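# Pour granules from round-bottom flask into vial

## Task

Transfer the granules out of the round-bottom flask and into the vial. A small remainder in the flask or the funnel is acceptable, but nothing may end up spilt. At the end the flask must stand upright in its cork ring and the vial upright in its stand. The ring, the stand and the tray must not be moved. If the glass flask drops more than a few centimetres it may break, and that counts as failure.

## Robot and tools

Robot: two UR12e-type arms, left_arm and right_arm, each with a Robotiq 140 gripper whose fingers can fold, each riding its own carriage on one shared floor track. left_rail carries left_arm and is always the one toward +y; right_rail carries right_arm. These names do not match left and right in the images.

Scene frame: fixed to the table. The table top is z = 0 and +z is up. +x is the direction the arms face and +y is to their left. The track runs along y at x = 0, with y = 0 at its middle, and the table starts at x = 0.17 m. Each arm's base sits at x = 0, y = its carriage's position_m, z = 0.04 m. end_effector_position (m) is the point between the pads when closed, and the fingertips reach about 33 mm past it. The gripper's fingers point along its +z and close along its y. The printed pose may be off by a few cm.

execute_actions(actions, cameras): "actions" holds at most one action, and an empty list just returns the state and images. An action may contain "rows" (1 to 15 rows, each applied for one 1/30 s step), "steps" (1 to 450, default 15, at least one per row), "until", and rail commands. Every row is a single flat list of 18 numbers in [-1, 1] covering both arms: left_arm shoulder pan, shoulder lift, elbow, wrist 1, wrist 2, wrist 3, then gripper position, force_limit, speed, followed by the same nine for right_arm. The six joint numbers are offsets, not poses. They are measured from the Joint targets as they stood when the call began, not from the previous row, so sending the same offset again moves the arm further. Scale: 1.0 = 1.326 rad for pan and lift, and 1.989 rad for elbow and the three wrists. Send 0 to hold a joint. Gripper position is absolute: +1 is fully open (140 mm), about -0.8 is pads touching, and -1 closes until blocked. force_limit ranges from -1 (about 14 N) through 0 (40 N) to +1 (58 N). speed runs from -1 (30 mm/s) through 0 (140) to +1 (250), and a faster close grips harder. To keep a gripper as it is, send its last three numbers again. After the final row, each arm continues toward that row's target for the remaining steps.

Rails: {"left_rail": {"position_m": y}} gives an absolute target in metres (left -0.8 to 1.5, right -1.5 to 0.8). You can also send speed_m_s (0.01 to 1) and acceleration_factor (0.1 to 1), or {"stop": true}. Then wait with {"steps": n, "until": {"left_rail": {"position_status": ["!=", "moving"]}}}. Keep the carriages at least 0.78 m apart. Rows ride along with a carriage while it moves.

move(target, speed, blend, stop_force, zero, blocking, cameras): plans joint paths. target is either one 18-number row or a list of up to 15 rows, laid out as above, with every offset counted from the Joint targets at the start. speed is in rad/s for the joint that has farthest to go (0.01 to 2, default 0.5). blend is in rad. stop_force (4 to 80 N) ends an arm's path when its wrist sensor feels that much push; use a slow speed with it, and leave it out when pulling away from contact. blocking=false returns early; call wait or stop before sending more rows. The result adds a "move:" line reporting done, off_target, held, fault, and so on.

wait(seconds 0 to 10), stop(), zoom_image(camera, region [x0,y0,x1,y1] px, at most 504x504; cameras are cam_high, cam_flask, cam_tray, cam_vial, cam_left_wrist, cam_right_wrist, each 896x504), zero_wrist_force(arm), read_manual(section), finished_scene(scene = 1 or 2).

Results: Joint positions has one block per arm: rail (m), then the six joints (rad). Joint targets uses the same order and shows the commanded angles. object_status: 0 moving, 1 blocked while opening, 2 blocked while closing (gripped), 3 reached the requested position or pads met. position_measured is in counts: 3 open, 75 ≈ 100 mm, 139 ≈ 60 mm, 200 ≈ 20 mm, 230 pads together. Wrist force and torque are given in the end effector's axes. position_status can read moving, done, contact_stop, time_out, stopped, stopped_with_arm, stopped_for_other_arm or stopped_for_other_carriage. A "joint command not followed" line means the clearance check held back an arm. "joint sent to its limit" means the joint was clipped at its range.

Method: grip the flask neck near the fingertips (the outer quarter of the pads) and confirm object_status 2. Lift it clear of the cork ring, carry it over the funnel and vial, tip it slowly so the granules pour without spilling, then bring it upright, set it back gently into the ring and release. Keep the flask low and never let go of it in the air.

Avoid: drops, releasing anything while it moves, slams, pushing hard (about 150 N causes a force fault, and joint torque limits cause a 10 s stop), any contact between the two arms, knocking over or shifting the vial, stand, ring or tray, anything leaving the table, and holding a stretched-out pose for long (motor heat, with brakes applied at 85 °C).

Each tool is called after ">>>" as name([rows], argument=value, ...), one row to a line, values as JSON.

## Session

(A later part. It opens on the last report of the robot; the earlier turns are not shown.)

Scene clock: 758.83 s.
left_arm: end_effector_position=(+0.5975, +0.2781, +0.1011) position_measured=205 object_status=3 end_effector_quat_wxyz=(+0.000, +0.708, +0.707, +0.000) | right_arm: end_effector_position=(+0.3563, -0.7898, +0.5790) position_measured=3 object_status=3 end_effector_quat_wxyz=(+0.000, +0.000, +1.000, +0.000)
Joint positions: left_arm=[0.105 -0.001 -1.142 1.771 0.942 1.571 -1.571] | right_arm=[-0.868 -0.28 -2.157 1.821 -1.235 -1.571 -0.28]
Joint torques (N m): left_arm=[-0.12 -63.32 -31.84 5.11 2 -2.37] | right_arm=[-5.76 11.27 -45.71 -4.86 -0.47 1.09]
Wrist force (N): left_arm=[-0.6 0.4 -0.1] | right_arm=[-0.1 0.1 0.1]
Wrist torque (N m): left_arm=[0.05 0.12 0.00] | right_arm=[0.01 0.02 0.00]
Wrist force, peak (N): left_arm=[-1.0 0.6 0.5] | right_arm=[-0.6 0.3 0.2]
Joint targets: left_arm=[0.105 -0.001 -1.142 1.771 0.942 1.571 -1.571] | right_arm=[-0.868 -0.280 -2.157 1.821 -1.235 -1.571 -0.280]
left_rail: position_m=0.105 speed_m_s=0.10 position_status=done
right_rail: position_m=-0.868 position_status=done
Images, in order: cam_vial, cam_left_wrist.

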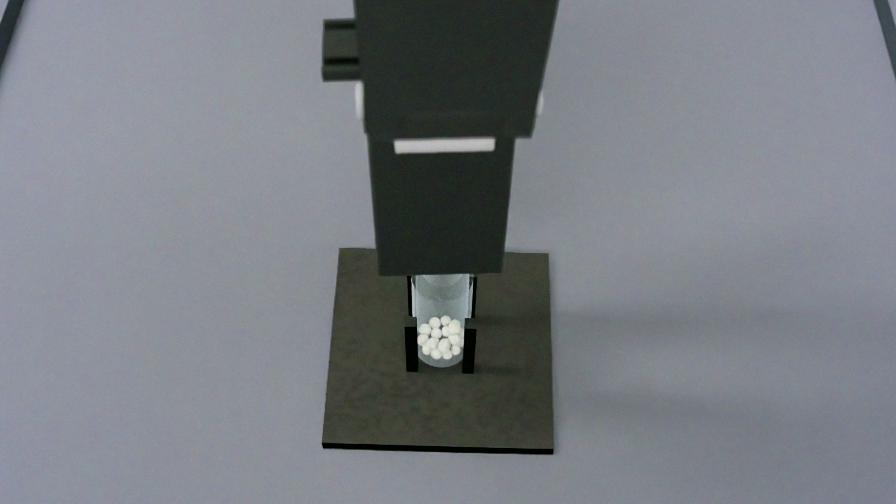

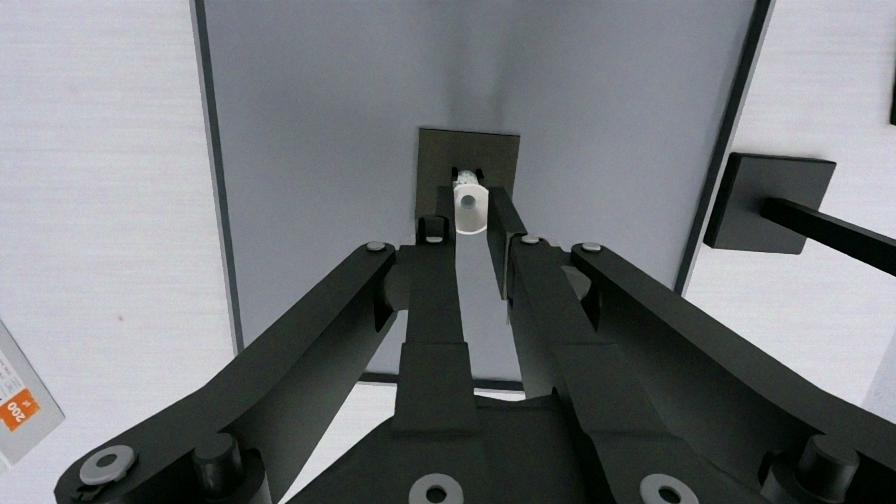

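>>> move(target=[0,-0.0642,-0.0389,0.0815,0,0,-0.6,-1,-1,0,0,0,0,0,0,1,1,1], speed=0.1, cameras=[])

>>> execute_actions([
  {"left_rail":{"position_m":0.4,"speed_m_s":0.5},"steps":150,"until":{"left_rail":{"position_status":["!=","moving"]}}},
])

>>> zoom_image(camera="cam_vial", region=[340, 150, 560, 400])

>>> zoom_image(camera="cam_tray", region=[150, 30, 650, 504])

Scene clock: 767.10 s.
Wrist force, peak (N): left_arm=[-1.4 0.5 -0.5] | right_arm=[-0.8 -0.1 0.1]
left_rail: position_m=0.105 speed_m_s=0.10 position_status=done
right_rail: position_m=-0.868 position_status=done
move: done

Scene clock: 769.63 s.
left_arm: end_effector_position=(+0.5977, +0.5731, +0.1999) position_measured=205 object_status=3 end_effector_quat_wxyz=(+0.000, +0.708, +0.707, +0.000) end_effector_velocity=(+0.000, +0.001, +0.000) end_effector_angular_velocity=(+0.001, +0.001, +0.000) | right_arm: end_effector_position=(+0.3563, -0.7898, +0.5790) position_measured=3 object_status=3 end_effector_quat_wxyz=(+0.000, +0.000, +1.000, +0.000)
Joint positions: left_arm=[0.4 -0.001 -1.227 1.693 1.104 1.571 -1.571] | right_arm=[-0.868 -0.28 -2.157 1.821 -1.235 -1.571 -0.281]
Joint velocities: left_arm=[0.001 0 0 0 0 -0.001 0] | right_arm=[within noise]
Joint torques (N m): left_arm=[-0.51 -82.73 -40.94 6.5 2.1 -1.9] | right_arm=[-5.68 11.31 -45.09 -4.97 -0.42 1.61]
Wrist force (N): left_arm=[-1.1 0.5 -0.1] | right_arm=[0.0 -0.1 0.0]
Wrist torque (N m): left_arm=[0.07 0.22 -0.03] | right_arm=[-0.02 -0.01 0.00]
Wrist force, peak (N): left_arm=[-1.8 0.6 0.3] | right_arm=[-0.6 0.1 0.1]
Joint targets: left_arm=[0.400 -0.001 -1.227 1.693 1.104 1.571 -1.571] | right_arm=[-0.868 -0.280 -2.157 1.821 -1.235 -1.571 -0.280]
Tool commands: left_gripper/position=-0.6 left_gripper/force_limit=-1.0 left_gripper/speed=-1.0 right_gripper/position=+1.0 right_gripper/force_limit=+1.0 right_gripper/speed=+1.0
left_rail: position_m=0.400 speed_m_s=0.50 position_status=done
right_rail: position_m=-0.868 position_status=done

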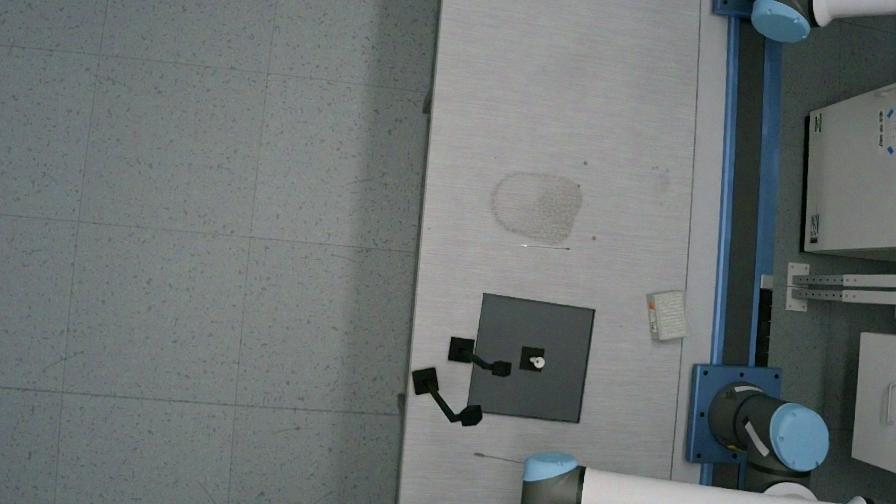

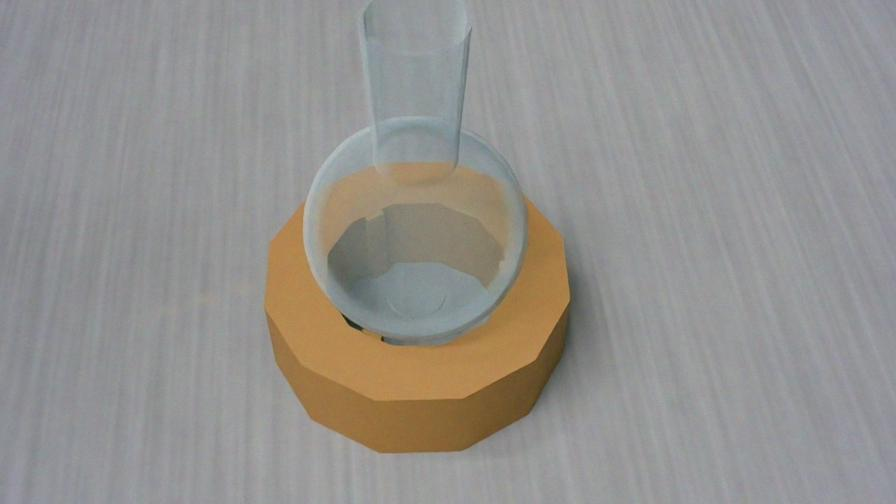

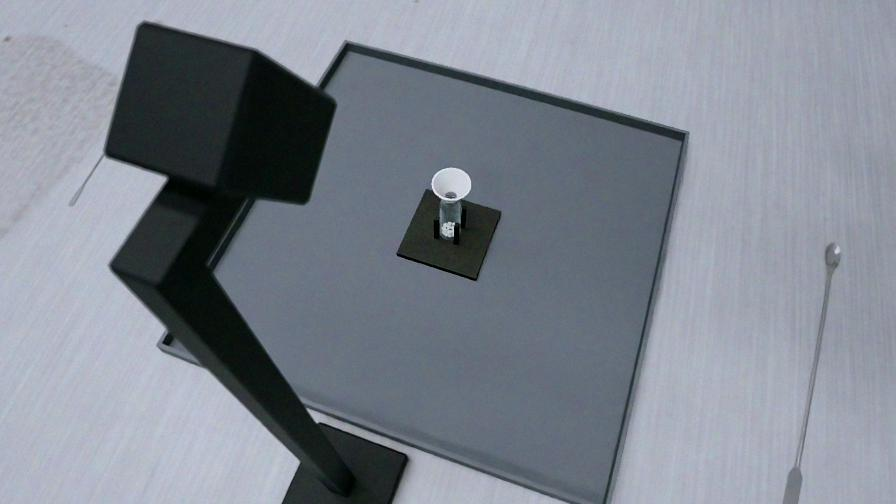

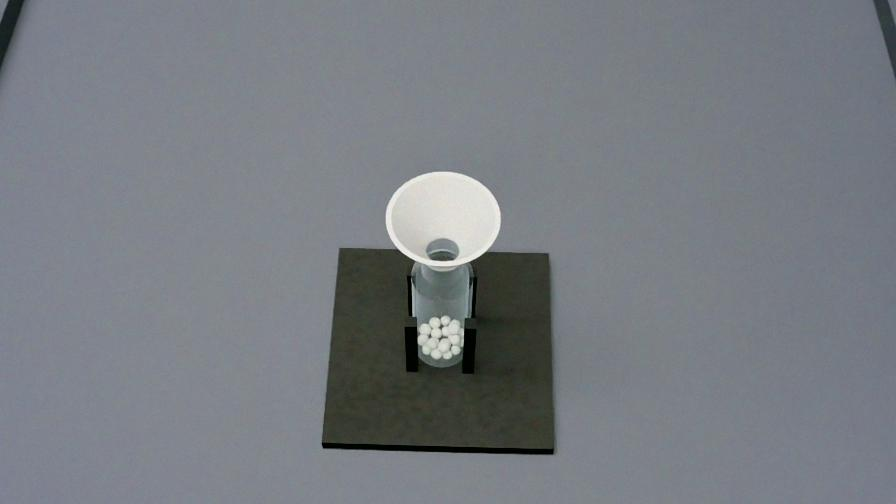

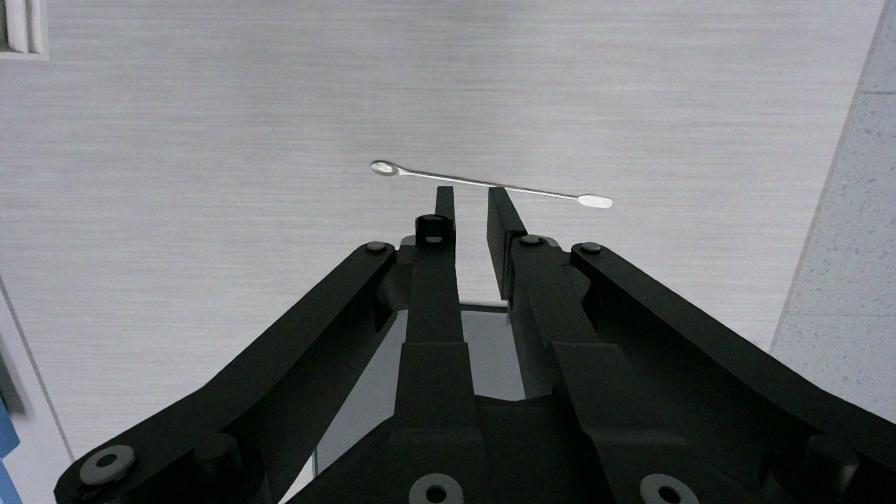

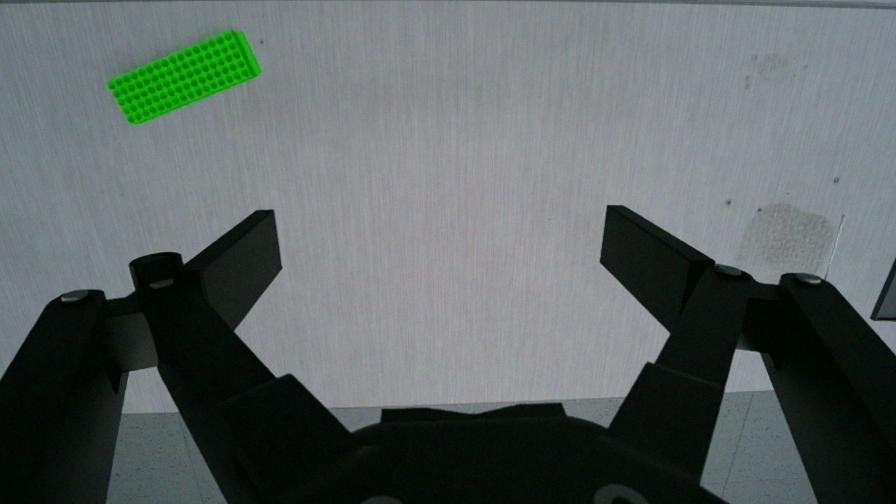

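Scaled by 2.016 from the camera's 896x504 image, which has a finer 1280x720 frame.

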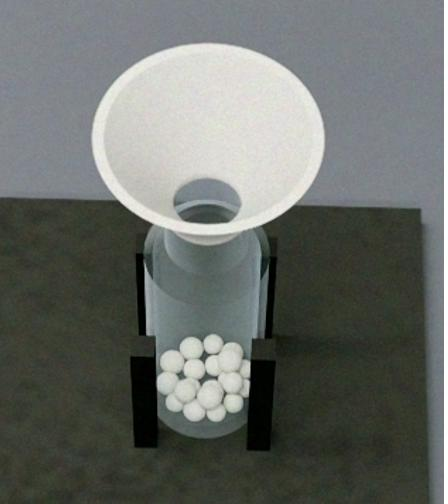

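Scaled by 1.008 from the camera's 896x504 image, which has a finer 1280x720 frame.

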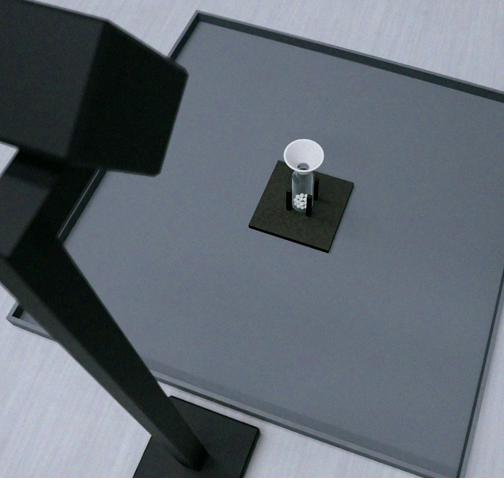

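All clear.

>>> finished_scene(scene=1)

The scene is finished: the task was done.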